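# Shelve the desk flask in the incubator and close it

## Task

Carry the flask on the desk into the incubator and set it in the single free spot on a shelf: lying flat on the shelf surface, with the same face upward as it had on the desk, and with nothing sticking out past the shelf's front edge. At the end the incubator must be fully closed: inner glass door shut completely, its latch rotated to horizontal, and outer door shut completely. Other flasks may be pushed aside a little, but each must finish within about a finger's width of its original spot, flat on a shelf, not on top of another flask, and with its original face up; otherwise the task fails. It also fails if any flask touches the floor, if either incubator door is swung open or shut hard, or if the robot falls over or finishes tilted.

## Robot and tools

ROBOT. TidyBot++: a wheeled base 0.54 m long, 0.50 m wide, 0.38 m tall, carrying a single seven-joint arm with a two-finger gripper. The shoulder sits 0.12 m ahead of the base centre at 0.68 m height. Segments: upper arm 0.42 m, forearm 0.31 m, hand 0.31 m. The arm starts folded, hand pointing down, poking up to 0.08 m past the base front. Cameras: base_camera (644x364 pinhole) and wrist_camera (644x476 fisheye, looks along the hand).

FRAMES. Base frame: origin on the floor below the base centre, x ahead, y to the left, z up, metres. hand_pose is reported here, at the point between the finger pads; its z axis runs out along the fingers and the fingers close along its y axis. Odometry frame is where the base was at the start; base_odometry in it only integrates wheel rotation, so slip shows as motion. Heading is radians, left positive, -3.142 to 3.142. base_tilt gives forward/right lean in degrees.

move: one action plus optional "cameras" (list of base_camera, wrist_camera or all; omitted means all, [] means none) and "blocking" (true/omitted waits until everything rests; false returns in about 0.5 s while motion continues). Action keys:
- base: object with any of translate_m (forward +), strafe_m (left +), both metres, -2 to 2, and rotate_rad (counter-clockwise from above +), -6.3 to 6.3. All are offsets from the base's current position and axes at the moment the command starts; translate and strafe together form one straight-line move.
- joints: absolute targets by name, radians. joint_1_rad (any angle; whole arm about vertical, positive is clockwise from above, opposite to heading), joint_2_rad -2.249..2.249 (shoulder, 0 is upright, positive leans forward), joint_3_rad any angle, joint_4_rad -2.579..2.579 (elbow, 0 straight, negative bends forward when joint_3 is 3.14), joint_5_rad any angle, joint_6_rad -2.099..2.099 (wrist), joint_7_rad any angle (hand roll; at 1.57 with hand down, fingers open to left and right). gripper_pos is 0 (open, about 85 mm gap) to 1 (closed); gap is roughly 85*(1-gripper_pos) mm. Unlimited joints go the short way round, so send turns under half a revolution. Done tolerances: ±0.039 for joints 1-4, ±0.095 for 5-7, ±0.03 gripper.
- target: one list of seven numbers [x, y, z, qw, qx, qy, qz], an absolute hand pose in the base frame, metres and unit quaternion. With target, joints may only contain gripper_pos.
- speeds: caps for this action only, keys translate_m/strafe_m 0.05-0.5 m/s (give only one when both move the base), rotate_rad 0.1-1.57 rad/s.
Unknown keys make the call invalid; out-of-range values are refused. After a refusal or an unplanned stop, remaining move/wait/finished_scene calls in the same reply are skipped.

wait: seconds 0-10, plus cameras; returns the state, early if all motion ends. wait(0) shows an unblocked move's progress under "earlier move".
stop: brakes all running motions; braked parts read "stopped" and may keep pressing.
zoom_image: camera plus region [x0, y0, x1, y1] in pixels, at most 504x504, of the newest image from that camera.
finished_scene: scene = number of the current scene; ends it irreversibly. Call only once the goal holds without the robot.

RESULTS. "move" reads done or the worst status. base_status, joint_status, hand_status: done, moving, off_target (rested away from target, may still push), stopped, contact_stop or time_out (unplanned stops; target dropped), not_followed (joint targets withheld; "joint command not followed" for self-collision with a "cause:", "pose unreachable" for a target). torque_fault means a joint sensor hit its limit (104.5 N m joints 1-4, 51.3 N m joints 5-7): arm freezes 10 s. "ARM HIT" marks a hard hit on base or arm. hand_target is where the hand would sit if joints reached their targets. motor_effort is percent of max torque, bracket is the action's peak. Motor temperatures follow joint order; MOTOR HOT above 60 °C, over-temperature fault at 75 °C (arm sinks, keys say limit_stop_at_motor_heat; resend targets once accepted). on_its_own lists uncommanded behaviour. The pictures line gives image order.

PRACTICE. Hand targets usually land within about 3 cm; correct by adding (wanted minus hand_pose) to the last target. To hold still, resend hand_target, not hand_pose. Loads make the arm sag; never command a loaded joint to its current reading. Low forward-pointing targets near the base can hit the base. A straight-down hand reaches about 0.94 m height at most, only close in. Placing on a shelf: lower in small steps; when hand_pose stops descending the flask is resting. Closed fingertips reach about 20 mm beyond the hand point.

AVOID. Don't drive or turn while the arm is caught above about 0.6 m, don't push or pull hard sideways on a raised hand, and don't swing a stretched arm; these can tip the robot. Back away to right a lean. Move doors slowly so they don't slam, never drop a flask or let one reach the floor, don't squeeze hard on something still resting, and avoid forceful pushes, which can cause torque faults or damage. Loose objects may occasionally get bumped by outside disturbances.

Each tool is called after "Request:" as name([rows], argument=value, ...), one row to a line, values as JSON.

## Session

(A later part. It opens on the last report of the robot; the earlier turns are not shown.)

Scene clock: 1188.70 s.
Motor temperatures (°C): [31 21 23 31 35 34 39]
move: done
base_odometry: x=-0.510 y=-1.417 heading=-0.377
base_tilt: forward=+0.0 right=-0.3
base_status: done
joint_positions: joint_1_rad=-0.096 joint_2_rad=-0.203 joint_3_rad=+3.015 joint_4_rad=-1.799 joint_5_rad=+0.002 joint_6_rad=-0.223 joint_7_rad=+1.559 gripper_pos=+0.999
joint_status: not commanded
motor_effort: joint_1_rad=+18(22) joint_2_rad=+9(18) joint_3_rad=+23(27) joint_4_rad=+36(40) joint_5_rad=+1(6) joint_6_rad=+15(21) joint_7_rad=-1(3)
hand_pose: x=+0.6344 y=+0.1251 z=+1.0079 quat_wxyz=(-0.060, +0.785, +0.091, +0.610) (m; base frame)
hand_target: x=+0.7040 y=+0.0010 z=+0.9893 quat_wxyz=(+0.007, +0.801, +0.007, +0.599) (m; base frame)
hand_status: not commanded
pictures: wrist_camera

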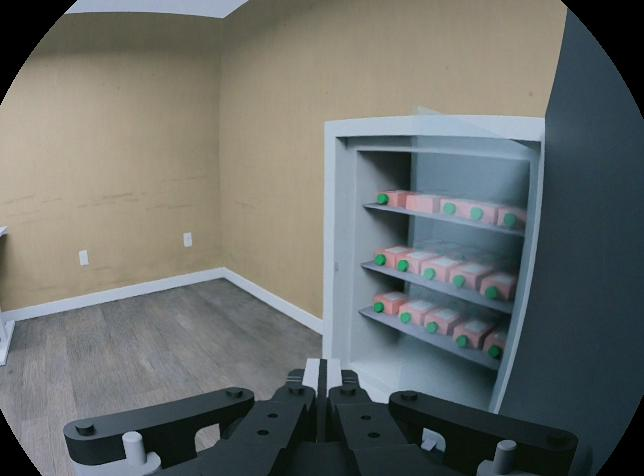

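Request:
move(base={"translate_m": -0.15}, speeds={"translate_m": 0.1}, cameras=[])

Request:
move(base={"strafe_m": 0.1}, speeds={"strafe_m": 0.2}, cameras=[])

Request:
move(base={"translate_m": -0.15}, joints={"joint_1_rad": 0.4}, cameras=["wrist_camera"])

Scene clock: 1202.93 s.
Motor temperatures (°C): [31 21 23 31 35 34 39]
move: done
base_odometry: x=-0.650 y=-1.362 heading=-0.376
base_tilt: forward=+0.0 right=-0.4
base_status: done
joint_positions: joint_1_rad=-0.052 joint_2_rad=-0.071 joint_3_rad=+3.080 joint_4_rad=-1.712 joint_5_rad=+0.002 joint_6_rad=-0.204 joint_7_rad=+1.559 gripper_pos=+0.999
joint_status: not commanded
motor_effort: joint_1_rad=+7(17) joint_2_rad=-17(27) joint_3_rad=+8(24) joint_4_rad=+24(34) joint_5_rad=+1(3) joint_6_rad=+11(14) joint_7_rad=+1(2)
hand_pose: x=+0.6976 y=+0.0686 z=+0.9950 quat_wxyz=(-0.035, +0.796, +0.043, +0.603) (m; base frame)
hand_target: x=+0.7040 y=+0.0010 z=+0.9893 quat_wxyz=(+0.007, +0.801, +0.007, +0.599) (m; base frame)
hand_status: not commanded
pictures: none
No camera images: "cameras" was empty.

Scene clock: 1204.17 s.
Motor temperatures (°C): [31 21 23 31 35 34 39]
move: done
base_odometry: x=-0.614 y=-1.269 heading=-0.376
base_tilt: forward=+0.1 right=-0.3
base_status: done
joint_positions: joint_1_rad=-0.005 joint_2_rad=-0.066 joint_3_rad=+3.133 joint_4_rad=-1.712 joint_5_rad=+0.002 joint_6_rad=-0.204 joint_7_rad=+1.559 gripper_pos=+0.999
joint_status: not commanded
motor_effort: joint_1_rad=-1(6) joint_2_rad=-20(20) joint_3_rad=-1(6) joint_4_rad=+22(25) joint_5_rad=+0(1) joint_6_rad=+9(12) joint_7_rad=+0(1)
hand_pose: x=+0.7038 y=+0.0091 z=+0.9918 quat_wxyz=(-0.007, +0.799, +0.001, +0.601) (m; base frame)
hand_target: x=+0.7040 y=+0.0010 z=+0.9893 quat_wxyz=(+0.007, +0.801, +0.007, +0.599) (m; base frame)
hand_status: not commanded
pictures: none
No camera images: "cameras" was empty.

Scene clock: 1205.70 s.
Motor temperatures (°C): [31 21 23 31 35 34 39]
move: done
base_odometry: x=-0.753 y=-1.214 heading=-0.376
base_tilt: forward=+0.0 right=-0.4
base_status: done
joint_positions: joint_1_rad=+0.388 joint_2_rad=-0.066 joint_3_rad=+3.137 joint_4_rad=-1.712 joint_5_rad=+0.002 joint_6_rad=-0.204 joint_7_rad=+1.559 gripper_pos=+0.999
joint_status: all done
motor_effort: joint_1_rad=+0(2) joint_2_rad=-19(23) joint_3_rad=+0(3) joint_4_rad=+22(23) joint_5_rad=+0(1) joint_6_rad=+9(9) joint_7_rad=+1(1)
hand_pose: x=+0.6621 y=-0.2172 z=+0.9919 quat_wxyz=(+0.112, +0.783, -0.156, +0.591) (m; base frame)
hand_target: x=+0.6582 y=-0.2269 z=+0.9893 quat_wxyz=(+0.126, +0.786, -0.152, +0.585) (m; base frame)
hand_status: not commanded
pictures: wrist_camera

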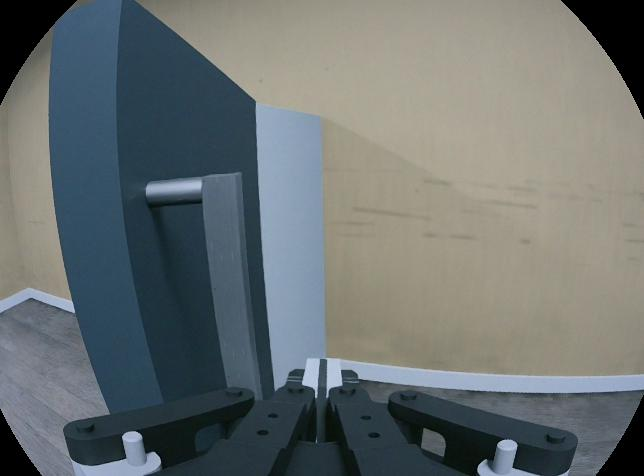

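Request:
move(base={"rotate_rad": -0.5}, cameras=[])

Request:
move(base={"translate_m": -0.1}, joints={"joint_1_rad": 0.0, "gripper_pos": 0}, cameras=[])

Request:
move(base={"strafe_m": 0.52}, speeds={"strafe_m": 0.3}, cameras=["wrist_camera"])

Scene clock: 1268.80 s.
Motor temperatures (°C): [31 21 23 31 35 34 39]
move: done
base_odometry: x=-0.753 y=-1.214 heading=-0.876
base_tilt: forward=+0.0 right=-0.3
base_status: done
joint_positions: joint_1_rad=+0.402 joint_2_rad=-0.066 joint_3_rad=+3.143 joint_4_rad=-1.712 joint_5_rad=+0.002 joint_6_rad=-0.204 joint_7_rad=+1.559 gripper_pos=+0.999
joint_status: not commanded
motor_effort: joint_1_rad=+0(3) joint_2_rad=-19(21) joint_3_rad=+0(4) joint_4_rad=+22(23) joint_5_rad=+0(1) joint_6_rad=+9(9) joint_7_rad=+1(1)
hand_pose: x=+0.6575 y=-0.2287 z=+0.9917 quat_wxyz=(+0.118, +0.782, -0.164, +0.590) (m; base frame)
hand_target: x=+0.6582 y=-0.2269 z=+0.9893 quat_wxyz=(+0.126, +0.786, -0.152, +0.585) (m; base frame)
hand_status: not commanded
pictures: none
No camera images: "cameras" was empty.

Scene clock: 1270.33 s.
Motor temperatures (°C): [31 21 23 31 35 34 39]
move: done
base_odometry: x=-0.817 y=-1.137 heading=-0.876
base_tilt: forward=+0.1 right=-0.3
base_status: done
joint_positions: joint_1_rad=+0.012 joint_2_rad=-0.066 joint_3_rad=+3.142 joint_4_rad=-1.712 joint_5_rad=+0.002 joint_6_rad=-0.204 joint_7_rad=+1.559 gripper_pos=+0.000
joint_status: all done
motor_effort: joint_1_rad=+0(3) joint_2_rad=-19(23) joint_3_rad=+0(3) joint_4_rad=+22(23) joint_5_rad=+0(1) joint_6_rad=+9(9) joint_7_rad=+1(1)
hand_pose: x=+0.7040 y=-0.0061 z=+0.9919 quat_wxyz=(+0.001, +0.799, -0.009, +0.602) (m; base frame)
hand_target: x=+0.7040 y=+0.0010 z=+0.9893 quat_wxyz=(+0.007, +0.801, +0.007, +0.599) (m; base frame)
hand_status: not commanded
pictures: none
No camera images: "cameras" was empty.

Scene clock: 1272.90 s.
Motor temperatures (°C): [31 21 23 31 35 34 39]
move: done
base_odometry: x=-0.418 y=-0.804 heading=-0.876
base_tilt: forward=+0.0 right=-0.3
base_status: done
joint_positions: joint_1_rad=+0.004 joint_2_rad=-0.066 joint_3_rad=+3.142 joint_4_rad=-1.712 joint_5_rad=+0.002 joint_6_rad=-0.204 joint_7_rad=+1.559 gripper_pos=+0.000
joint_status: not commanded
motor_effort: joint_1_rad=+0(4) joint_2_rad=-19(20) joint_3_rad=-1(5) joint_4_rad=+22(22) joint_5_rad=+0(1) joint_6_rad=+9(9) joint_7_rad=+1(1)
hand_pose: x=+0.7040 y=-0.0011 z=+0.9918 quat_wxyz=(-0.002, +0.799, -0.006, +0.601) (m; base frame)
hand_target: x=+0.7040 y=+0.0010 z=+0.9893 quat_wxyz=(+0.007, +0.801, +0.007, +0.599) (m; base frame)
hand_status: not commanded
pictures: wrist_camera

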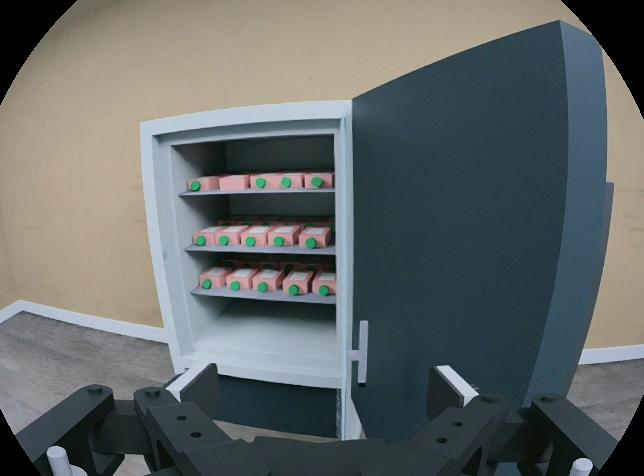

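Request:
zoom_image(camera="wrist_camera", region=[280, 60, 440, 440])

Scaled by 1.326.

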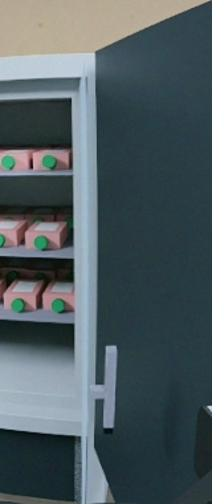

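Request:
move(base={"strafe_m": -0.04, "translate_m": 0.22}, speeds={"translate_m": 0.1}, cameras=["wrist_camera"])

Scene clock: 1289.13 s.
Motor temperatures (°C): [31 21 23 31 35 34 39]
move: done
base_odometry: x=-0.308 y=-0.999 heading=-0.876
base_tilt: forward=+0.1 right=-0.3
base_status: done
joint_positions: joint_1_rad=+0.004 joint_2_rad=-0.061 joint_3_rad=+3.142 joint_4_rad=-1.712 joint_5_rad=+0.002 joint_6_rad=-0.204 joint_7_rad=+1.559 gripper_pos=+0.000
joint_status: not commanded
motor_effort: joint_1_rad=+0(1) joint_2_rad=-19(22) joint_3_rad=-1(2) joint_4_rad=+22(23) joint_5_rad=+0(1) joint_6_rad=+9(9) joint_7_rad=+0(1)
hand_pose: x=+0.7055 y=-0.0011 z=+0.9890 quat_wxyz=(-0.002, +0.800, -0.006, +0.600) (m; base frame)
hand_target: x=+0.7040 y=+0.0010 z=+0.9893 quat_wxyz=(+0.007, +0.801, +0.007, +0.599) (m; base frame)
hand_status: not commanded
pictures: wrist_camera

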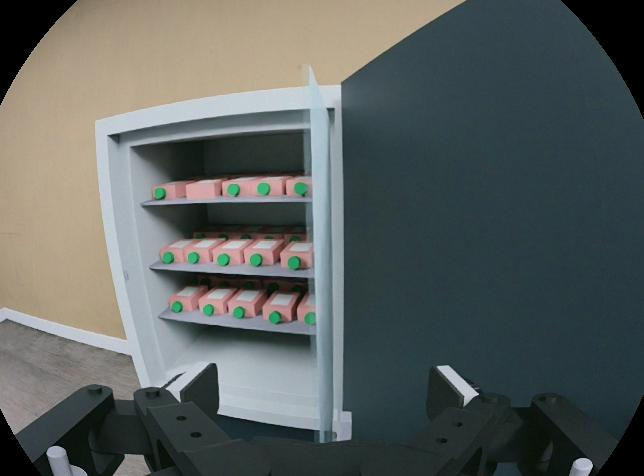

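Request:
move(base={"translate_m": 0.17}, speeds={"translate_m": 0.1}, cameras=["wrist_camera"])

Scene clock: 1296.53 s.
Motor temperatures (°C): [31 21 23 31 35 34 39]
move: done
base_odometry: x=-0.199 y=-1.129 heading=-0.876
base_tilt: forward=+0.1 right=-0.4
base_status: done
joint_positions: joint_1_rad=+0.004 joint_2_rad=-0.058 joint_3_rad=+3.142 joint_4_rad=-1.712 joint_5_rad=+0.002 joint_6_rad=-0.204 joint_7_rad=+1.559 gripper_pos=+0.000
joint_status: not commanded
motor_effort: joint_1_rad=+0(2) joint_2_rad=-19(23) joint_3_rad=-1(2) joint_4_rad=+23(23) joint_5_rad=+0(1) joint_6_rad=+9(9) joint_7_rad=+1(1)
hand_pose: x=+0.7063 y=-0.0011 z=+0.9874 quat_wxyz=(-0.002, +0.801, -0.006, +0.598) (m; base frame)
hand_target: x=+0.7040 y=+0.0010 z=+0.9893 quat_wxyz=(+0.007, +0.801, +0.007, +0.599) (m; base frame)
hand_status: not commanded
pictures: wrist_camera

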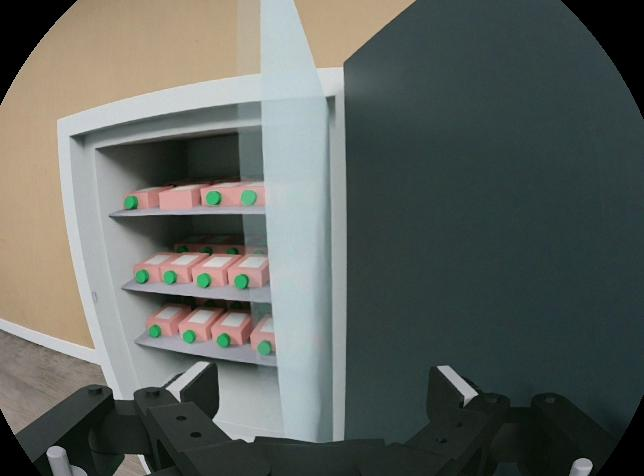

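Request:
move(base={"strafe_m": 0.03}, cameras=[])

Request:
move(base={"translate_m": 0.09}, speeds={"translate_m": 0.1}, cameras=["wrist_camera"])

Scene clock: 1305.17 s.
Motor temperatures (°C): [31 21 23 31 35 34 39]
move: done
base_odometry: x=-0.175 y=-1.110 heading=-0.876
base_tilt: forward=+0.1 right=-0.3
base_status: done
joint_positions: joint_1_rad=-0.001 joint_2_rad=-0.058 joint_3_rad=+3.138 joint_4_rad=-1.712 joint_5_rad=+0.002 joint_6_rad=-0.204 joint_7_rad=+1.559 gripper_pos=+0.000
joint_status: not commanded
motor_effort: joint_1_rad=+0(3) joint_2_rad=-19(21) joint_3_rad=-1(4) joint_4_rad=+22(23) joint_5_rad=+0(0) joint_6_rad=+8(9) joint_7_rad=+1(1)
hand_pose: x=+0.7063 y=+0.0039 z=+0.9874 quat_wxyz=(-0.004, +0.801, -0.002, +0.598) (m; base frame)
hand_target: x=+0.7040 y=+0.0010 z=+0.9893 quat_wxyz=(+0.007, +0.801, +0.007, +0.599) (m; base frame)
hand_status: not commanded
pictures: none
No camera images: "cameras" was empty.

Scene clock: 1306.63 s.
Motor temperatures (°C): [31 21 23 31 35 34 39]
move: done
base_odometry: x=-0.118 y=-1.178 heading=-0.876
base_tilt: forward=+0.0 right=-0.3
base_status: done
joint_positions: joint_1_rad=-0.002 joint_2_rad=-0.224 joint_3_rad=+3.138 joint_4_rad=-1.811 joint_5_rad=+0.002 joint_6_rad=-0.310 joint_7_rad=+1.559 gripper_pos=+0.000
joint_status: not commanded
motor_effort: joint_1_rad=-1(3) joint_2_rad=+16(20) joint_3_rad=+0(3) joint_4_rad=+39(41) joint_5_rad=+2(2) joint_6_rad=+27(30) joint_7_rad=+3(3)
hand_pose: x=+0.6347 y=+0.0042 z=+0.9871 quat_wxyz=(-0.004, +0.813, -0.002, +0.583) (m; base frame)
hand_target: x=+0.7040 y=+0.0010 z=+0.9893 quat_wxyz=(+0.007, +0.801, +0.007, +0.599) (m; base frame)
hand_status: not commanded
pictures: wrist_camera

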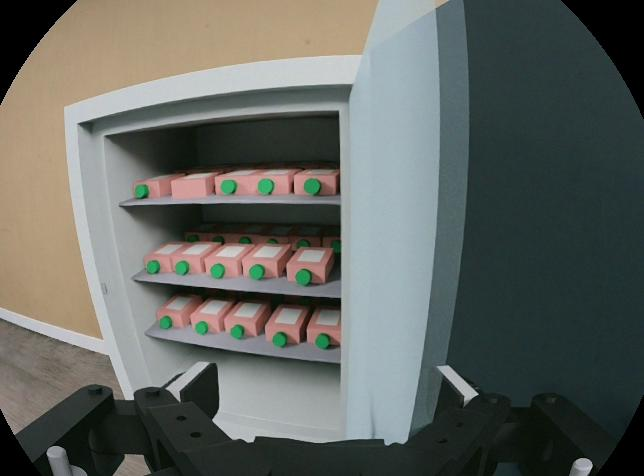

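Request:
move(base={"translate_m": -0.1}, speeds={"translate_m": 0.1}, cameras=["wrist_camera"])

Scene clock: 1322.63 s.
Motor temperatures (°C): [31 21 23 31 35 34 39]
move: done
base_odometry: x=-0.182 y=-1.101 heading=-0.876
base_tilt: forward=+0.1 right=-0.3
base_status: done
joint_positions: joint_1_rad=-0.002 joint_2_rad=-0.064 joint_3_rad=+3.138 joint_4_rad=-1.721 joint_5_rad=+0.002 joint_6_rad=-0.236 joint_7_rad=+1.559 gripper_pos=+0.000
joint_status: not commanded
motor_effort: joint_1_rad=-1(2) joint_2_rad=-19(21) joint_3_rad=-1(3) joint_4_rad=+22(36) joint_5_rad=+0(2) joint_6_rad=+9(26) joint_7_rad=+0(3)
hand_pose: x=+0.7003 y=+0.0045 z=+0.9760 quat_wxyz=(-0.004, +0.811, -0.002, +0.584) (m; base frame)
hand_target: x=+0.7040 y=+0.0010 z=+0.9893 quat_wxyz=(+0.007, +0.801, +0.007, +0.599) (m; base frame)
hand_status: not commanded
pictures: wrist_camera

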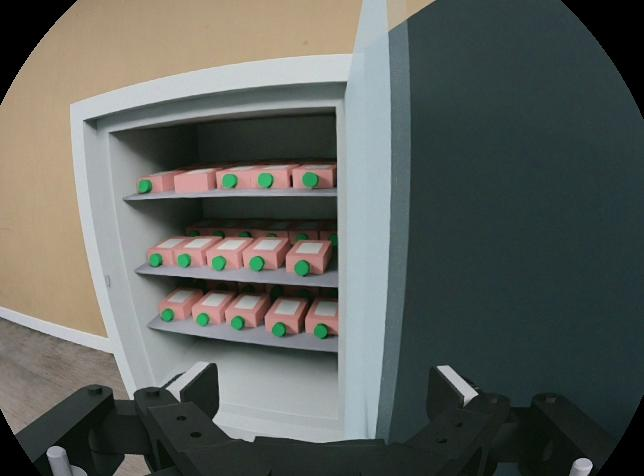

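Request:
move(base={"strafe_m": -0.045}, cameras=[])

Request:
move(base={"translate_m": 0.03}, speeds={"translate_m": 0.1}, cameras=["wrist_camera"])

Scene clock: 1329.97 s.
Motor temperatures (°C): [31 21 23 31 35 34 39]
move: done
base_odometry: x=-0.217 y=-1.130 heading=-0.877
base_tilt: forward=+0.0 right=-0.3
base_status: done
joint_positions: joint_1_rad=+0.002 joint_2_rad=-0.064 joint_3_rad=+3.142 joint_4_rad=-1.721 joint_5_rad=+0.002 joint_6_rad=-0.236 joint_7_rad=+1.559 gripper_pos=+0.000
joint_status: not commanded
motor_effort: joint_1_rad=-1(3) joint_2_rad=-19(21) joint_3_rad=+0(4) joint_4_rad=+21(22) joint_5_rad=+0(1) joint_6_rad=+9(9) joint_7_rad=+0(1)
hand_pose: x=+0.7005 y=+0.0000 z=+0.9757 quat_wxyz=(-0.002, +0.812, -0.005, +0.584) (m; base frame)
hand_target: x=+0.7040 y=+0.0010 z=+0.9893 quat_wxyz=(+0.007, +0.801, +0.007, +0.599) (m; base frame)
hand_status: not commanded
pictures: none
No camera images: "cameras" was empty.

Scene clock: 1330.83 s.
Motor temperatures (°C): [31 21 23 31 35 34 39]
move: done
base_odometry: x=-0.198 y=-1.153 heading=-0.877
base_tilt: forward=+0.0 right=-0.3
base_status: done
joint_positions: joint_1_rad=+0.001 joint_2_rad=-0.077 joint_3_rad=+3.141 joint_4_rad=-1.728 joint_5_rad=+0.002 joint_6_rad=-0.239 joint_7_rad=+1.559 gripper_pos=+0.000
joint_status: not commanded
motor_effort: joint_1_rad=+0(2) joint_2_rad=-13(20) joint_3_rad=+0(2) joint_4_rad=+25(29) joint_5_rad=+0(1) joint_6_rad=+12(16) joint_7_rad=+0(1)
hand_pose: x=+0.6955 y=+0.0013 z=+0.9783 quat_wxyz=(-0.003, +0.811, -0.004, +0.586) (m; base frame)
hand_target: x=+0.7040 y=+0.0010 z=+0.9893 quat_wxyz=(+0.007, +0.801, +0.007, +0.599) (m; base frame)
hand_status: not commanded
pictures: wrist_camera

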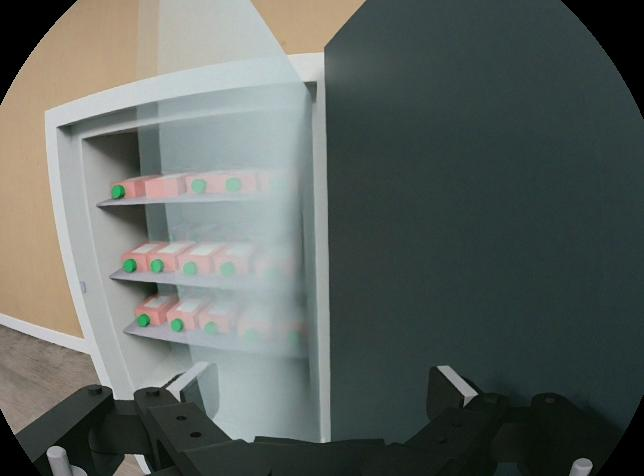

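Request:
move(base={"strafe_m": 0.12}, speeds={"strafe_m": 0.08}, cameras=["wrist_camera"])

Scene clock: 1345.17 s.
Motor temperatures (°C): [31 21 23 31 35 34 39]
move: done
base_odometry: x=-0.106 y=-1.076 heading=-0.877
base_tilt: forward=+0.0 right=-0.3
base_status: done
joint_positions: joint_1_rad=+0.002 joint_2_rad=-0.072 joint_3_rad=+3.142 joint_4_rad=-1.725 joint_5_rad=+0.002 joint_6_rad=-0.239 joint_7_rad=+1.559 gripper_pos=+0.000
joint_status: not commanded
motor_effort: joint_1_rad=+0(4) joint_2_rad=-19(19) joint_3_rad=-1(4) joint_4_rad=+22(25) joint_5_rad=+0(1) joint_6_rad=+8(12) joint_7_rad=+1(1)
hand_pose: x=+0.6974 y=-0.0003 z=+0.9773 quat_wxyz=(-0.002, +0.811, -0.005, +0.585) (m; base frame)
hand_target: x=+0.7040 y=+0.0010 z=+0.9893 quat_wxyz=(+0.007, +0.801, +0.007, +0.599) (m; base frame)
hand_status: not commanded
pictures: wrist_camera

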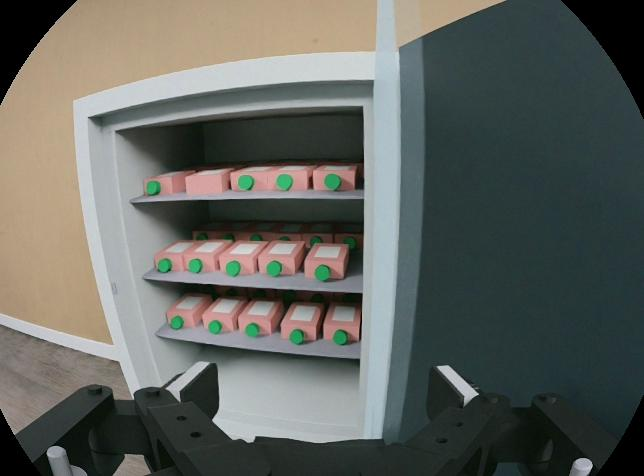

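Request:
wait(seconds=1, cameras=["wrist_camera"])

Scene clock: 1361.73 s.
Motor temperatures (°C): [31 21 23 31 35 34 39]
base_odometry: x=-0.106 y=-1.076 heading=-0.877
base_tilt: forward=+0.0 right=-0.3
base_status: done
joint_positions: joint_1_rad=+0.002 joint_2_rad=-0.072 joint_3_rad=+3.142 joint_4_rad=-1.725 joint_5_rad=+0.002 joint_6_rad=-0.239 joint_7_rad=+1.559 gripper_pos=+0.000
joint_status: not commanded
motor_effort: joint_1_rad=+0(4) joint_2_rad=-19(19) joint_3_rad=+0(4) joint_4_rad=+22(25) joint_5_rad=+0(1) joint_6_rad=+9(12) joint_7_rad=+0(1)
hand_pose: x=+0.6974 y=-0.0003 z=+0.9773 quat_wxyz=(-0.002, +0.811, -0.005, +0.585) (m; base frame)
hand_target: x=+0.7040 y=+0.0010 z=+0.9893 quat_wxyz=(+0.007, +0.801, +0.007, +0.599) (m; base frame)
hand_status: not commanded
wait: 1.00 s; at rest from the start
pictures: wrist_camera

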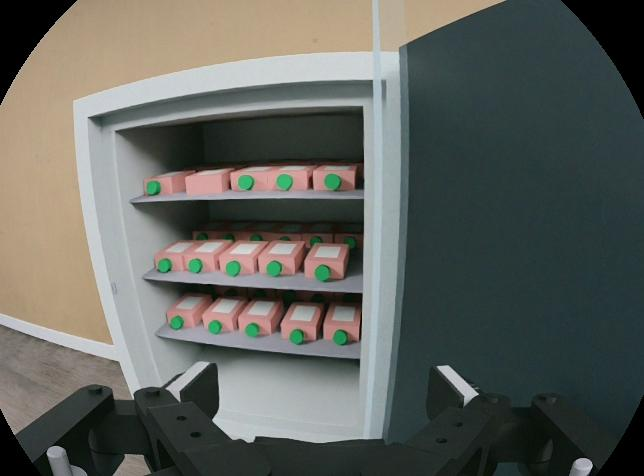

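Request:
wait(seconds=5, cameras=["wrist_camera"])

Scene clock: 1371.37 s.
Motor temperatures (°C): [31 21 23 31 35 34 39]
base_odometry: x=-0.106 y=-1.076 heading=-0.877
base_tilt: forward=+0.1 right=-0.4
base_status: done
joint_positions: joint_1_rad=+0.002 joint_2_rad=-0.072 joint_3_rad=+3.142 joint_4_rad=-1.725 joint_5_rad=+0.002 joint_6_rad=-0.239 joint_7_rad=+1.559 gripper_pos=+0.000
joint_status: not commanded
motor_effort: joint_1_rad=+0(4) joint_2_rad=-19(19) joint_3_rad=-1(4) joint_4_rad=+22(25) joint_5_rad=+0(1) joint_6_rad=+9(12) joint_7_rad=+0(1)
hand_pose: x=+0.6974 y=-0.0003 z=+0.9773 quat_wxyz=(-0.002, +0.811, -0.005, +0.585) (m; base frame)
hand_target: x=+0.7040 y=+0.0010 z=+0.9893 quat_wxyz=(+0.007, +0.801, +0.007, +0.599) (m; base frame)
hand_status: not commanded
wait: 5.00 s; at rest from the start
pictures: wrist_camera

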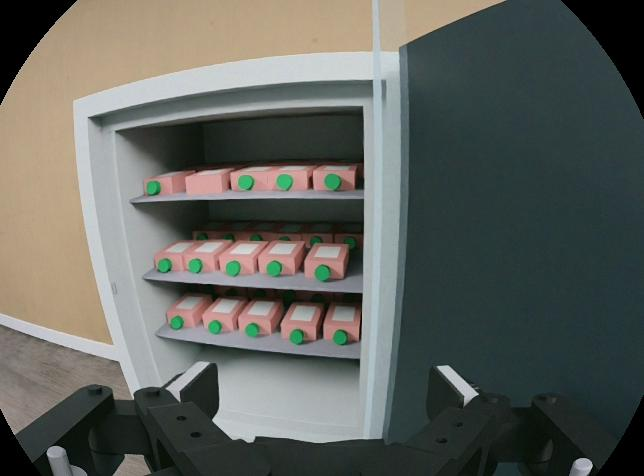

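Request:
move(base={"strafe_m": -0.045}, speeds={"strafe_m": 0.1}, cameras=["wrist_camera"])

Scene clock: 1377.73 s.
Motor temperatures (°C): [31 21 23 31 35 34 39]
move: done
base_odometry: x=-0.140 y=-1.105 heading=-0.877
base_tilt: forward=+0.0 right=-0.4
base_status: done
joint_positions: joint_1_rad=+0.001 joint_2_rad=-0.072 joint_3_rad=+3.141 joint_4_rad=-1.725 joint_5_rad=+0.002 joint_6_rad=-0.239 joint_7_rad=+1.559 gripper_pos=+0.000
joint_status: not commanded
motor_effort: joint_1_rad=-1(3) joint_2_rad=-19(20) joint_3_rad=-1(3) joint_4_rad=+22(22) joint_5_rad=+0(1) joint_6_rad=+9(9) joint_7_rad=+0(1)
hand_pose: x=+0.6974 y=+0.0005 z=+0.9772 quat_wxyz=(-0.002, +0.811, -0.005, +0.585) (m; base frame)
hand_target: x=+0.7040 y=+0.0010 z=+0.9893 quat_wxyz=(+0.007, +0.801, +0.007, +0.599) (m; base frame)
hand_status: not commanded
pictures: wrist_camera

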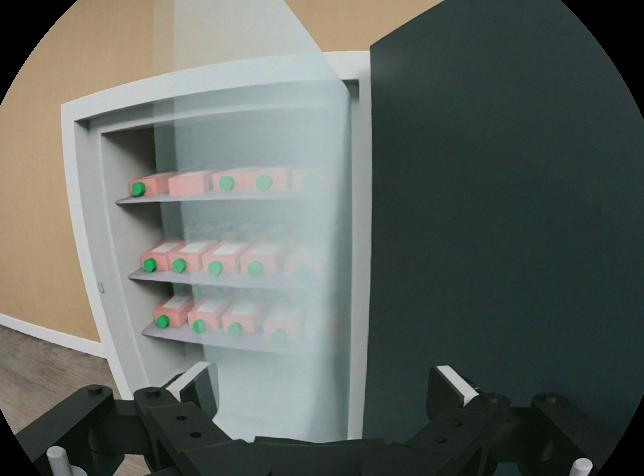

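Request:
move(base={"translate_m": -0.025}, speeds={"translate_m": 0.1}, cameras=[])

Request:
move(base={"strafe_m": 0.18, "translate_m": 0.02}, speeds={"strafe_m": 0.08}, cameras=["wrist_camera"])

Scene clock: 1400.70 s.
Motor temperatures (°C): [31 21 23 31 35 34 39]
move: done
base_odometry: x=-0.156 y=-1.086 heading=-0.877
base_tilt: forward=+0.0 right=-0.3
base_status: done
joint_positions: joint_1_rad=+0.001 joint_2_rad=-0.067 joint_3_rad=+3.141 joint_4_rad=-1.724 joint_5_rad=+0.002 joint_6_rad=-0.239 joint_7_rad=+1.559 gripper_pos=+0.000
joint_status: not commanded
motor_effort: joint_1_rad=-1(1) joint_2_rad=-19(22) joint_3_rad=-1(2) joint_4_rad=+22(23) joint_5_rad=+1(1) joint_6_rad=+9(9) joint_7_rad=+0(1)
hand_pose: x=+0.6991 y=+0.0005 z=+0.9745 quat_wxyz=(-0.002, +0.813, -0.005, +0.583) (m; base frame)
hand_target: x=+0.7040 y=+0.0010 z=+0.9893 quat_wxyz=(+0.007, +0.801, +0.007, +0.599) (m; base frame)
hand_status: not commanded
pictures: none
No camera images: "cameras" was empty.

Scene clock: 1403.47 s.
Motor temperatures (°C): [31 21 23 31 35 34 39]
move: done
base_odometry: x=-0.005 y=-0.986 heading=-0.877
base_tilt: forward=+0.1 right=-0.3
base_status: done
joint_positions: joint_1_rad=+0.002 joint_2_rad=-0.066 joint_3_rad=+3.142 joint_4_rad=-1.724 joint_5_rad=+0.002 joint_6_rad=-0.239 joint_7_rad=+1.559 gripper_pos=+0.000
joint_status: not commanded
motor_effort: joint_1_rad=-1(4) joint_2_rad=-19(20) joint_3_rad=+0(4) joint_4_rad=+22(23) joint_5_rad=+0(1) joint_6_rad=+9(9) joint_7_rad=+1(1)
hand_pose: x=+0.6991 y=-0.0004 z=+0.9745 quat_wxyz=(-0.002, +0.813, -0.005, +0.583) (m; base frame)
hand_target: x=+0.7040 y=+0.0010 z=+0.9893 quat_wxyz=(+0.007, +0.801, +0.007, +0.599) (m; base frame)
hand_status: not commanded
pictures: wrist_camera

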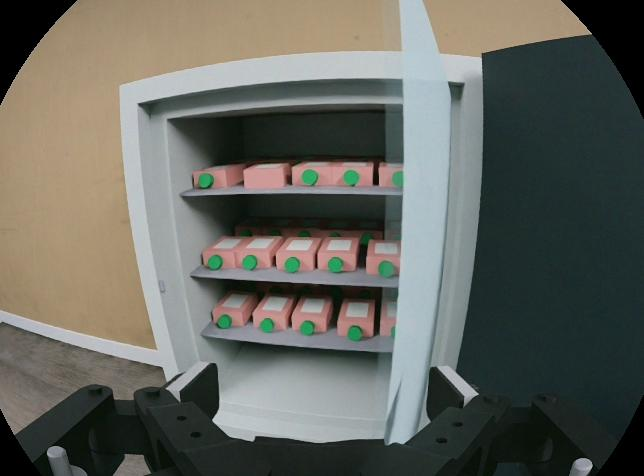

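Request:
move(base={"strafe_m": 0.15, "translate_m": 0.04}, speeds={"strafe_m": 0.08}, cameras=["wrist_camera"])

Scene clock: 1409.23 s.
Motor temperatures (°C): [31 21 23 31 35 34 39]
move: done
base_odometry: x=+0.136 y=-0.921 heading=-0.876
base_tilt: forward=+0.0 right=-0.3
base_status: done
joint_positions: joint_1_rad=+0.002 joint_2_rad=-0.066 joint_3_rad=+3.143 joint_4_rad=-1.724 joint_5_rad=+0.002 joint_6_rad=-0.239 joint_7_rad=+1.559 gripper_pos=+0.000
joint_status: not commanded
motor_effort: joint_1_rad=-1(6) joint_2_rad=-19(20) joint_3_rad=+0(6) joint_4_rad=+22(22) joint_5_rad=+0(1) joint_6_rad=+9(9) joint_7_rad=+0(1)
hand_pose: x=+0.6991 y=-0.0007 z=+0.9745 quat_wxyz=(-0.002, +0.813, -0.005, +0.583) (m; base frame)
hand_target: x=+0.7040 y=+0.0010 z=+0.9893 quat_wxyz=(+0.007, +0.801, +0.007, +0.599) (m; base frame)
hand_status: not commanded
pictures: wrist_camera

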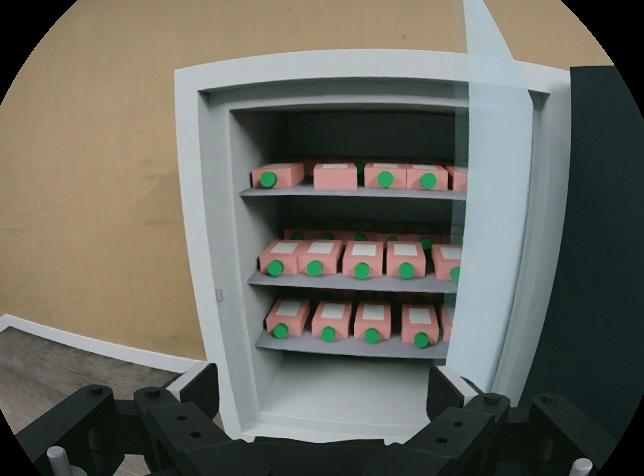

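Request:
move(base={"strafe_m": 0.06, "translate_m": 0.03}, speeds={"strafe_m": 0.08}, cameras=["wrist_camera"])

Scene clock: 1416.43 s.
Motor temperatures (°C): [31 21 23 31 35 34 39]
move: done
base_odometry: x=+0.201 y=-0.905 heading=-0.876
base_tilt: forward=+0.0 right=-0.3
base_status: done
joint_positions: joint_1_rad=+0.002 joint_2_rad=-0.066 joint_3_rad=+3.142 joint_4_rad=-1.724 joint_5_rad=+0.002 joint_6_rad=-0.239 joint_7_rad=+1.559 gripper_pos=+0.000
joint_status: not commanded
motor_effort: joint_1_rad=-1(2) joint_2_rad=-19(20) joint_3_rad=-1(3) joint_4_rad=+22(23) joint_5_rad=+0(1) joint_6_rad=+9(9) joint_7_rad=+0(1)
hand_pose: x=+0.6993 y=-0.0005 z=+0.9742 quat_wxyz=(-0.002, +0.813, -0.005, +0.583) (m; base frame)
hand_target: x=+0.7040 y=+0.0010 z=+0.9893 quat_wxyz=(+0.007, +0.801, +0.007, +0.599) (m; base frame)
hand_status: not commanded
pictures: wrist_camera

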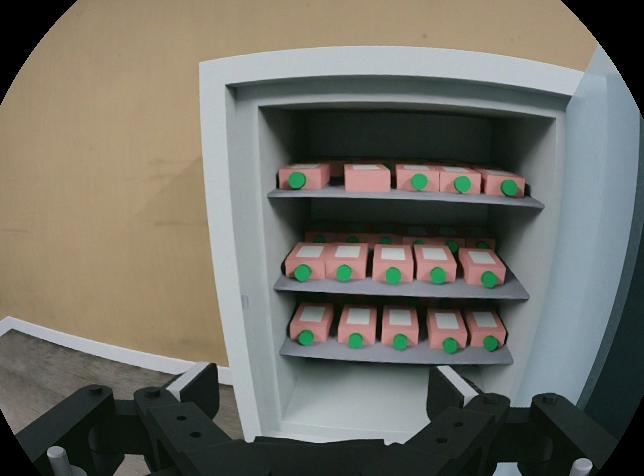

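Request:
move(base={"translate_m": -0.12}, speeds={"translate_m": 0.2}, cameras=[])

Request:
move(base={"strafe_m": -0.22}, speeds={"strafe_m": 0.2}, cameras=["wrist_camera"])

Scene clock: 1423.93 s.
Motor temperatures (°C): [31 21 23 31 35 34 39]
move: done
base_odometry: x=+0.124 y=-0.813 heading=-0.876
base_tilt: forward=+0.0 right=-0.3
base_status: done
joint_positions: joint_1_rad=+0.002 joint_2_rad=-0.062 joint_3_rad=+3.142 joint_4_rad=-1.724 joint_5_rad=+0.002 joint_6_rad=-0.239 joint_7_rad=+1.559 gripper_pos=+0.000
joint_status: not commanded
motor_effort: joint_1_rad=-1(1) joint_2_rad=-19(23) joint_3_rad=-1(2) joint_4_rad=+22(23) joint_5_rad=+0(1) joint_6_rad=+8(9) joint_7_rad=+0(1)
hand_pose: x=+0.7005 y=-0.0005 z=+0.9721 quat_wxyz=(-0.002, +0.814, -0.005, +0.581) (m; base frame)
hand_target: x=+0.7040 y=+0.0010 z=+0.9893 quat_wxyz=(+0.007, +0.801, +0.007, +0.599) (m; base frame)
hand_status: not commanded
pictures: none
No camera images: "cameras" was empty.

Scene clock: 1425.70 s.
Motor temperatures (°C): [31 21 23 31 35 34 39]
move: done
base_odometry: x=-0.045 y=-0.953 heading=-0.876
base_tilt: forward=+0.1 right=-0.3
base_status: done
joint_positions: joint_1_rad=+0.002 joint_2_rad=-0.062 joint_3_rad=+3.142 joint_4_rad=-1.724 joint_5_rad=+0.002 joint_6_rad=-0.239 joint_7_rad=+1.559 gripper_pos=+0.000
joint_status: not commanded
motor_effort: joint_1_rad=-1(3) joint_2_rad=-19(20) joint_3_rad=-1(4) joint_4_rad=+21(22) joint_5_rad=+0(1) joint_6_rad=+9(9) joint_7_rad=+0(1)
hand_pose: x=+0.7005 y=-0.0001 z=+0.9721 quat_wxyz=(-0.002, +0.814, -0.005, +0.581) (m; base frame)
hand_target: x=+0.7040 y=+0.0010 z=+0.9893 quat_wxyz=(+0.007, +0.801, +0.007, +0.599) (m; base frame)
hand_status: not commanded
pictures: wrist_camera

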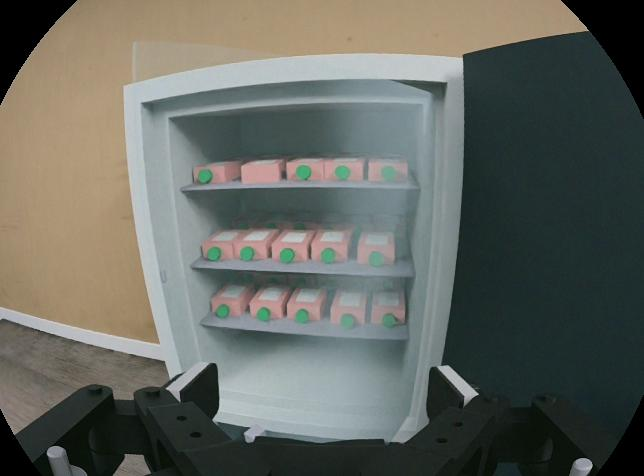

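Request:
move(base={"translate_m": -0.25}, speeds={"translate_m": 0.2}, joints={"gripper_pos": 1}, cameras=["wrist_camera"])

Scene clock: 1432.97 s.
Motor temperatures (°C): [31 21 23 31 35 34 39]
move: done
base_odometry: x=-0.205 y=-0.761 heading=-0.876
base_tilt: forward=+0.0 right=-0.3
base_status: done
joint_positions: joint_1_rad=+0.002 joint_2_rad=-0.062 joint_3_rad=+3.142 joint_4_rad=-1.724 joint_5_rad=+0.002 joint_6_rad=-0.239 joint_7_rad=+1.559 gripper_pos=+0.999
joint_status: all done
motor_effort: joint_1_rad=+0(2) joint_2_rad=-19(24) joint_3_rad=-1(2) joint_4_rad=+21(23) joint_5_rad=+0(1) joint_6_rad=+9(9) joint_7_rad=+1(1)
hand_pose: x=+0.7006 y=-0.0001 z=+0.9722 quat_wxyz=(-0.002, +0.814, -0.005, +0.581) (m; base frame)
hand_target: x=+0.7040 y=+0.0010 z=+0.9893 quat_wxyz=(+0.007, +0.801, +0.007, +0.599) (m; base frame)
hand_status: not commanded
pictures: wrist_camera

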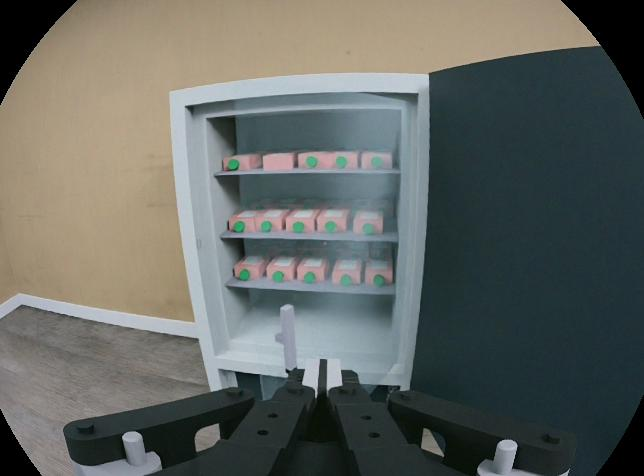

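Request:
move(base={"translate_m": 0.3}, speeds={"translate_m": 0.15}, cameras=[])

Request:
move(base={"translate_m": 0.2}, speeds={"translate_m": 0.06}, cameras=["wrist_camera"])

Scene clock: 1454.50 s.
Motor temperatures (°C): [31 21 23 31 35 33 39]
move: done
base_odometry: x=-0.013 y=-0.992 heading=-0.877
base_tilt: forward=+0.0 right=-0.3
base_status: done
joint_positions: joint_1_rad=+0.002 joint_2_rad=-0.057 joint_3_rad=+3.142 joint_4_rad=-1.723 joint_5_rad=+0.002 joint_6_rad=-0.239 joint_7_rad=+1.559 gripper_pos=+0.999
joint_status: not commanded
motor_effort: joint_1_rad=+0(1) joint_2_rad=-20(23) joint_3_rad=-1(2) joint_4_rad=+22(23) joint_5_rad=+0(1) joint_6_rad=+8(9) joint_7_rad=+0(1)
hand_pose: x=+0.7021 y=-0.0001 z=+0.9693 quat_wxyz=(-0.002, +0.815, -0.005, +0.579) (m; base frame)
hand_target: x=+0.7040 y=+0.0010 z=+0.9893 quat_wxyz=(+0.007, +0.801, +0.007, +0.599) (m; base frame)
hand_status: not commanded
pictures: none
No camera images: "cameras" was empty.

Scene clock: 1458.30 s.
Motor temperatures (°C): [31 21 23 31 35 33 39]
move: done
base_odometry: x=+0.115 y=-1.146 heading=-0.877
base_tilt: forward=+0.0 right=-0.3
base_status: done
joint_positions: joint_1_rad=+0.002 joint_2_rad=-0.057 joint_3_rad=+3.142 joint_4_rad=-1.723 joint_5_rad=+0.002 joint_6_rad=-0.239 joint_7_rad=+1.559 gripper_pos=+0.999
joint_status: not commanded
motor_effort: joint_1_rad=+0(2) joint_2_rad=-20(23) joint_3_rad=-1(2) joint_4_rad=+22(23) joint_5_rad=+0(1) joint_6_rad=+9(10) joint_7_rad=+0(1)
hand_pose: x=+0.7021 y=-0.0002 z=+0.9693 quat_wxyz=(-0.002, +0.815, -0.005, +0.579) (m; base frame)
hand_target: x=+0.7040 y=+0.0010 z=+0.9893 quat_wxyz=(+0.007, +0.801, +0.007, +0.599) (m; base frame)
hand_status: not commanded
pictures: wrist_camera

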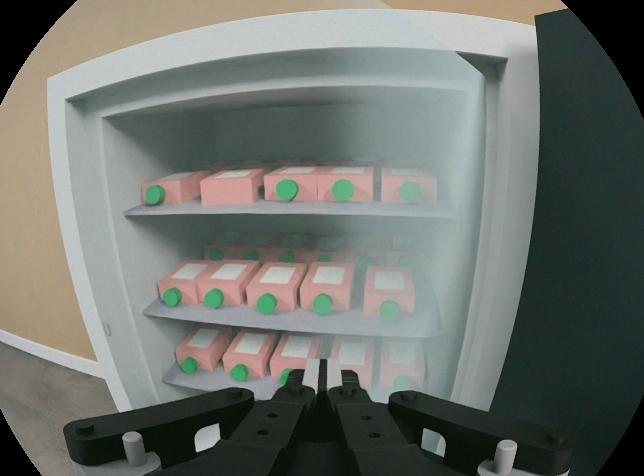

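Request:
move(base={"translate_m": 0.12}, speeds={"translate_m": 0.05}, cameras=["wrist_camera"])

Scene clock: 1466.13 s.
Motor temperatures (°C): [31 21 23 31 35 33 39]
move: done
base_odometry: x=+0.192 y=-1.238 heading=-0.877
base_tilt: forward=+0.1 right=-0.3
base_status: done
joint_positions: joint_1_rad=+0.002 joint_2_rad=-0.057 joint_3_rad=+3.142 joint_4_rad=-1.723 joint_5_rad=+0.002 joint_6_rad=-0.239 joint_7_rad=+1.559 gripper_pos=+0.999
joint_status: not commanded
motor_effort: joint_1_rad=-1(2) joint_2_rad=-19(23) joint_3_rad=-1(2) joint_4_rad=+22(23) joint_5_rad=+1(1) joint_6_rad=+9(9) joint_7_rad=+1(1)
hand_pose: x=+0.7019 y=-0.0002 z=+0.9698 quat_wxyz=(-0.002, +0.815, -0.005, +0.580) (m; base frame)
hand_target: x=+0.7040 y=+0.0010 z=+0.9893 quat_wxyz=(+0.007, +0.801, +0.007, +0.599) (m; base frame)
hand_status: not commanded
pictures: wrist_camera

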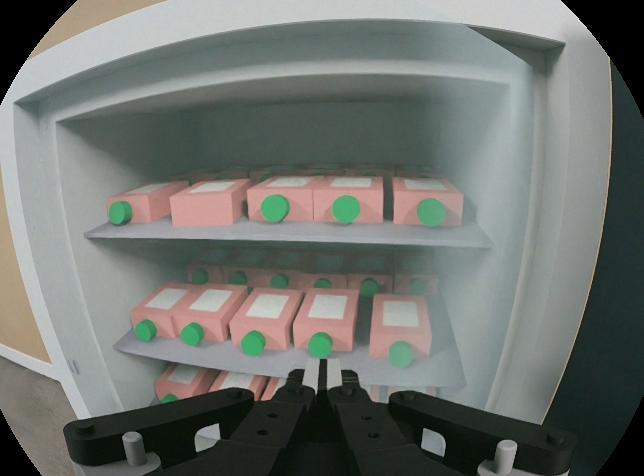

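Request:
move(base={"translate_m": 0.1}, speeds={"translate_m": 0.05}, cameras=["wrist_camera"])

Scene clock: 1472.27 s.
Motor temperatures (°C): [31 21 23 31 35 33 39]
move: done
base_odometry: x=+0.256 y=-1.315 heading=-0.877
base_tilt: forward=+0.1 right=-0.3
base_status: done
joint_positions: joint_1_rad=+0.003 joint_2_rad=-0.058 joint_3_rad=+3.142 joint_4_rad=-1.723 joint_5_rad=+0.002 joint_6_rad=-0.239 joint_7_rad=+1.559 gripper_pos=+0.999
joint_status: not commanded
motor_effort: joint_1_rad=+0(4) joint_2_rad=-19(22) joint_3_rad=-1(4) joint_4_rad=+21(24) joint_5_rad=+0(1) joint_6_rad=+9(11) joint_7_rad=+0(1)
hand_pose: x=+0.7016 y=-0.0009 z=+0.9705 quat_wxyz=(-0.002, +0.815, -0.006, +0.580) (m; base frame)
hand_target: x=+0.7040 y=+0.0010 z=+0.9893 quat_wxyz=(+0.007, +0.801, +0.007, +0.599) (m; base frame)
hand_status: not commanded
pictures: wrist_camera

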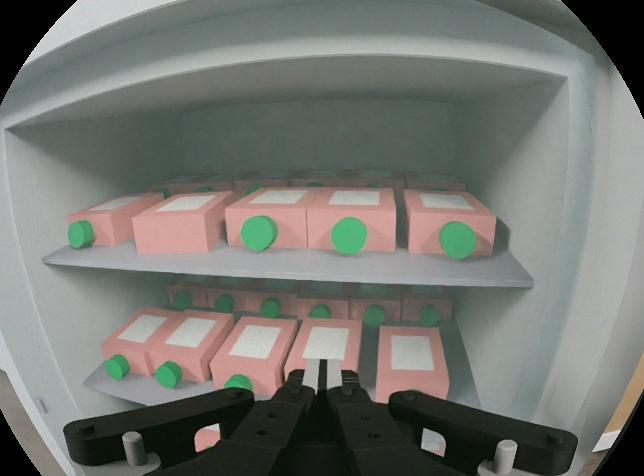

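Request:
move(base={"translate_m": 0.07}, speeds={"translate_m": 0.05}, cameras=["wrist_camera"])

Scene clock: 1478.47 s.
Motor temperatures (°C): [31 21 23 31 35 33 39]
move: done
base_odometry: x=+0.300 y=-1.369 heading=-0.877
base_tilt: forward=+0.1 right=-0.3
base_status: done
joint_positions: joint_1_rad=+0.003 joint_2_rad=-0.063 joint_3_rad=+3.142 joint_4_rad=-1.723 joint_5_rad=+0.002 joint_6_rad=-0.240 joint_7_rad=+1.559 gripper_pos=+0.999
joint_status: not commanded
motor_effort: joint_1_rad=+0(2) joint_2_rad=-19(22) joint_3_rad=+0(2) joint_4_rad=+22(28) joint_5_rad=+1(1) joint_6_rad=+9(14) joint_7_rad=+1(1)
hand_pose: x=+0.7002 y=-0.0009 z=+0.9730 quat_wxyz=(-0.002, +0.813, -0.006, +0.582) (m; base frame)
hand_target: x=+0.7040 y=+0.0010 z=+0.9893 quat_wxyz=(+0.007, +0.801, +0.007, +0.599) (m; base frame)
hand_status: not commanded
pictures: wrist_camera

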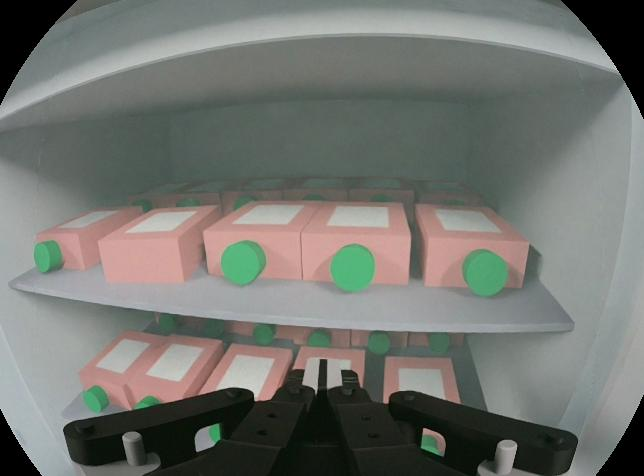

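Request:
move(base={"translate_m": 0.05}, speeds={"translate_m": 0.05}, cameras=["wrist_camera"])

Scene clock: 1483.50 s.
Motor temperatures (°C): [31 21 23 31 35 33 39]
move: done
base_odometry: x=+0.332 y=-1.408 heading=-0.877
base_tilt: forward=+0.0 right=-0.3
base_status: done
joint_positions: joint_1_rad=+0.003 joint_2_rad=-0.081 joint_3_rad=+3.142 joint_4_rad=-1.735 joint_5_rad=+0.002 joint_6_rad=-0.244 joint_7_rad=+1.559 gripper_pos=+0.999
joint_status: not commanded
motor_effort: joint_1_rad=-1(1) joint_2_rad=-15(21) joint_3_rad=-1(2) joint_4_rad=+25(28) joint_5_rad=+0(1) joint_6_rad=+12(17) joint_7_rad=+0(1)
hand_pose: x=+0.6930 y=-0.0009 z=+0.9748 quat_wxyz=(-0.002, +0.813, -0.006, +0.582) (m; base frame)
hand_target: x=+0.7040 y=+0.0010 z=+0.9893 quat_wxyz=(+0.007, +0.801, +0.007, +0.599) (m; base frame)
hand_status: not commanded
pictures: wrist_camera

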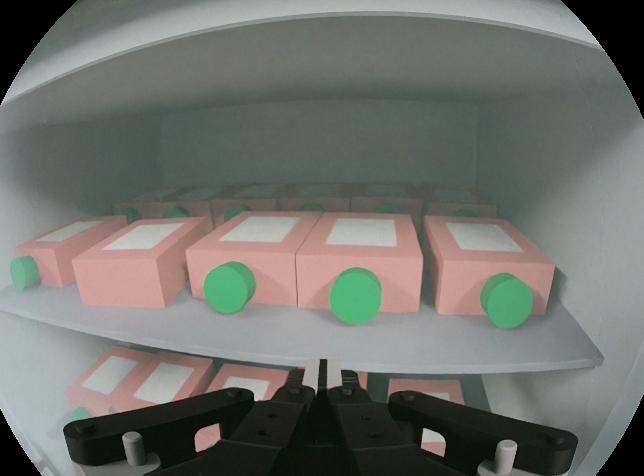

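Request:
move(base={"translate_m": -0.3}, speeds={"translate_m": 0.15}, joints={"joint_6_rad": -0.6}, cameras=["wrist_camera"])

Scene clock: 1489.73 s.
Motor temperatures (°C): [31 21 23 31 35 33 39]
move: done
base_odometry: x=+0.140 y=-1.177 heading=-0.877
base_tilt: forward=+0.0 right=-0.3
base_status: done
joint_positions: joint_1_rad=+0.003 joint_2_rad=-0.063 joint_3_rad=+3.142 joint_4_rad=-1.719 joint_5_rad=+0.002 joint_6_rad=-0.562 joint_7_rad=+1.559 gripper_pos=+0.999
joint_status: all done
motor_effort: joint_1_rad=-1(1) joint_2_rad=-18(21) joint_3_rad=-1(2) joint_4_rad=+20(24) joint_5_rad=+0(1) joint_6_rad=+7(11) joint_7_rad=+1(1)
hand_pose: x=+0.6540 y=-0.0009 z=+0.8871 quat_wxyz=(-0.001, +0.895, -0.006, +0.445) (m; base frame)
hand_target: x=+0.6481 y=-0.0013 z=+0.8824 quat_wxyz=(+0.008, +0.902, +0.005, +0.432) (m; base frame)
hand_status: not commanded
pictures: wrist_camera

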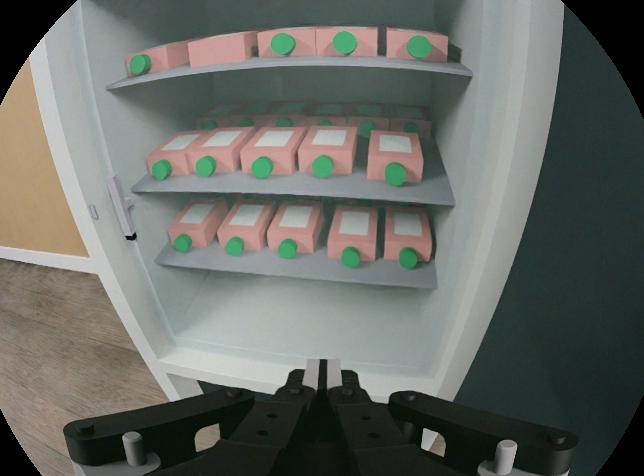

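Request:
zoom_image(camera="wrist_camera", region=[50, 130, 210, 270])

Scaled by 3.150.

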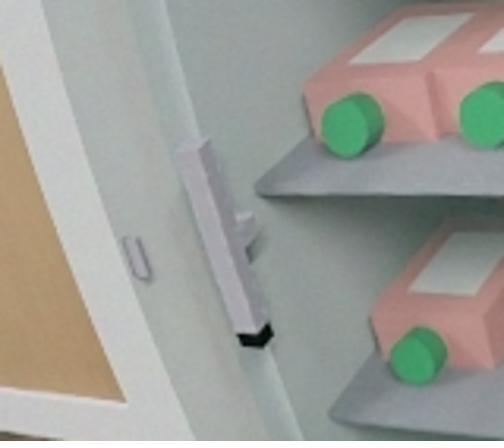

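Request:
move(base={"strafe_m": 0.26, "translate_m": 0.1}, speeds={"strafe_m": 0.2}, joints={"joint_6_rad": -0.24}, cameras=["wrist_camera"])

Scene clock: 1515.63 s.
Motor temperatures (°C): [31 21 23 31 35 33 39]
move: done
base_odometry: x=+0.404 y=-1.088 heading=-0.877
base_tilt: forward=+0.1 right=-0.3
base_status: done
joint_positions: joint_1_rad=+0.002 joint_2_rad=-0.063 joint_3_rad=+3.142 joint_4_rad=-1.712 joint_5_rad=+0.002 joint_6_rad=-0.264 joint_7_rad=+1.559 gripper_pos=+0.999
joint_status: all done
motor_effort: joint_1_rad=+0(2) joint_2_rad=-19(20) joint_3_rad=-2(3) joint_4_rad=+22(24) joint_5_rad=+0(1) joint_6_rad=+8(9) joint_7_rad=+1(1)
hand_pose: x=+0.6990 y=-0.0006 z=+0.9727 quat_wxyz=(-0.002, +0.817, -0.005, +0.576) (m; base frame)
hand_target: x=+0.7013 y=+0.0008 z=+0.9804 quat_wxyz=(+0.007, +0.810, +0.007, +0.587) (m; base frame)
hand_status: not commanded
pictures: wrist_camera

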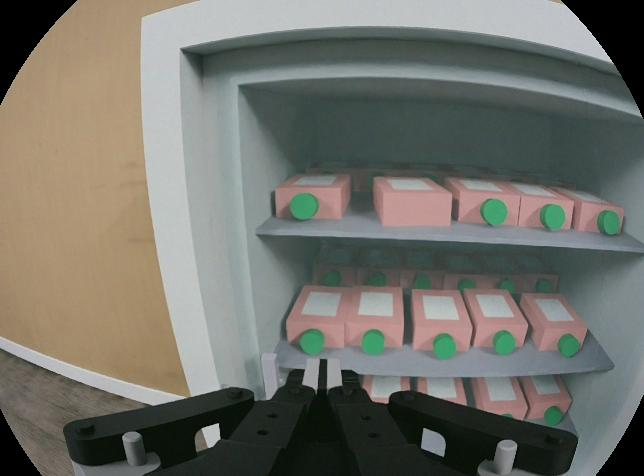

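Request:
zoom_image(camera="wrist_camera", region=[150, 30, 330, 200])

Request:
zoom_image(camera="wrist_camera", region=[170, 270, 310, 400])

Scaled by 2.800.

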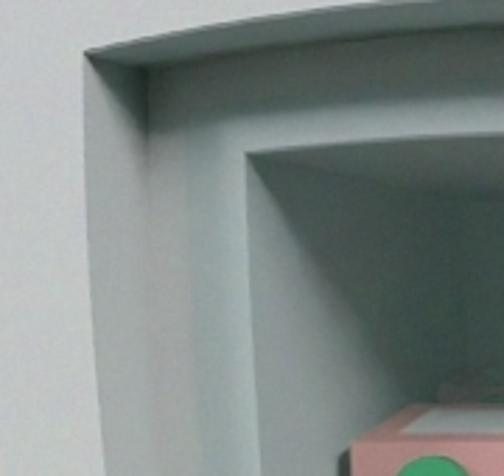

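Scaled by 3.600.

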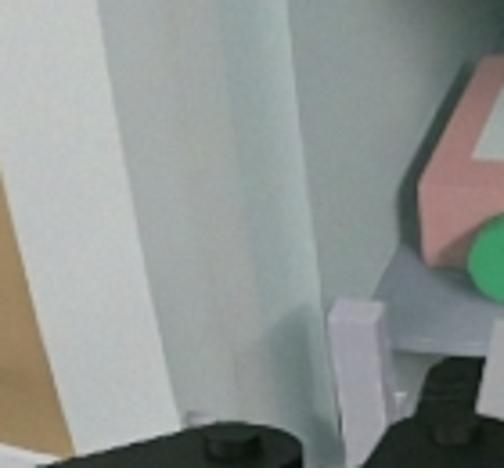

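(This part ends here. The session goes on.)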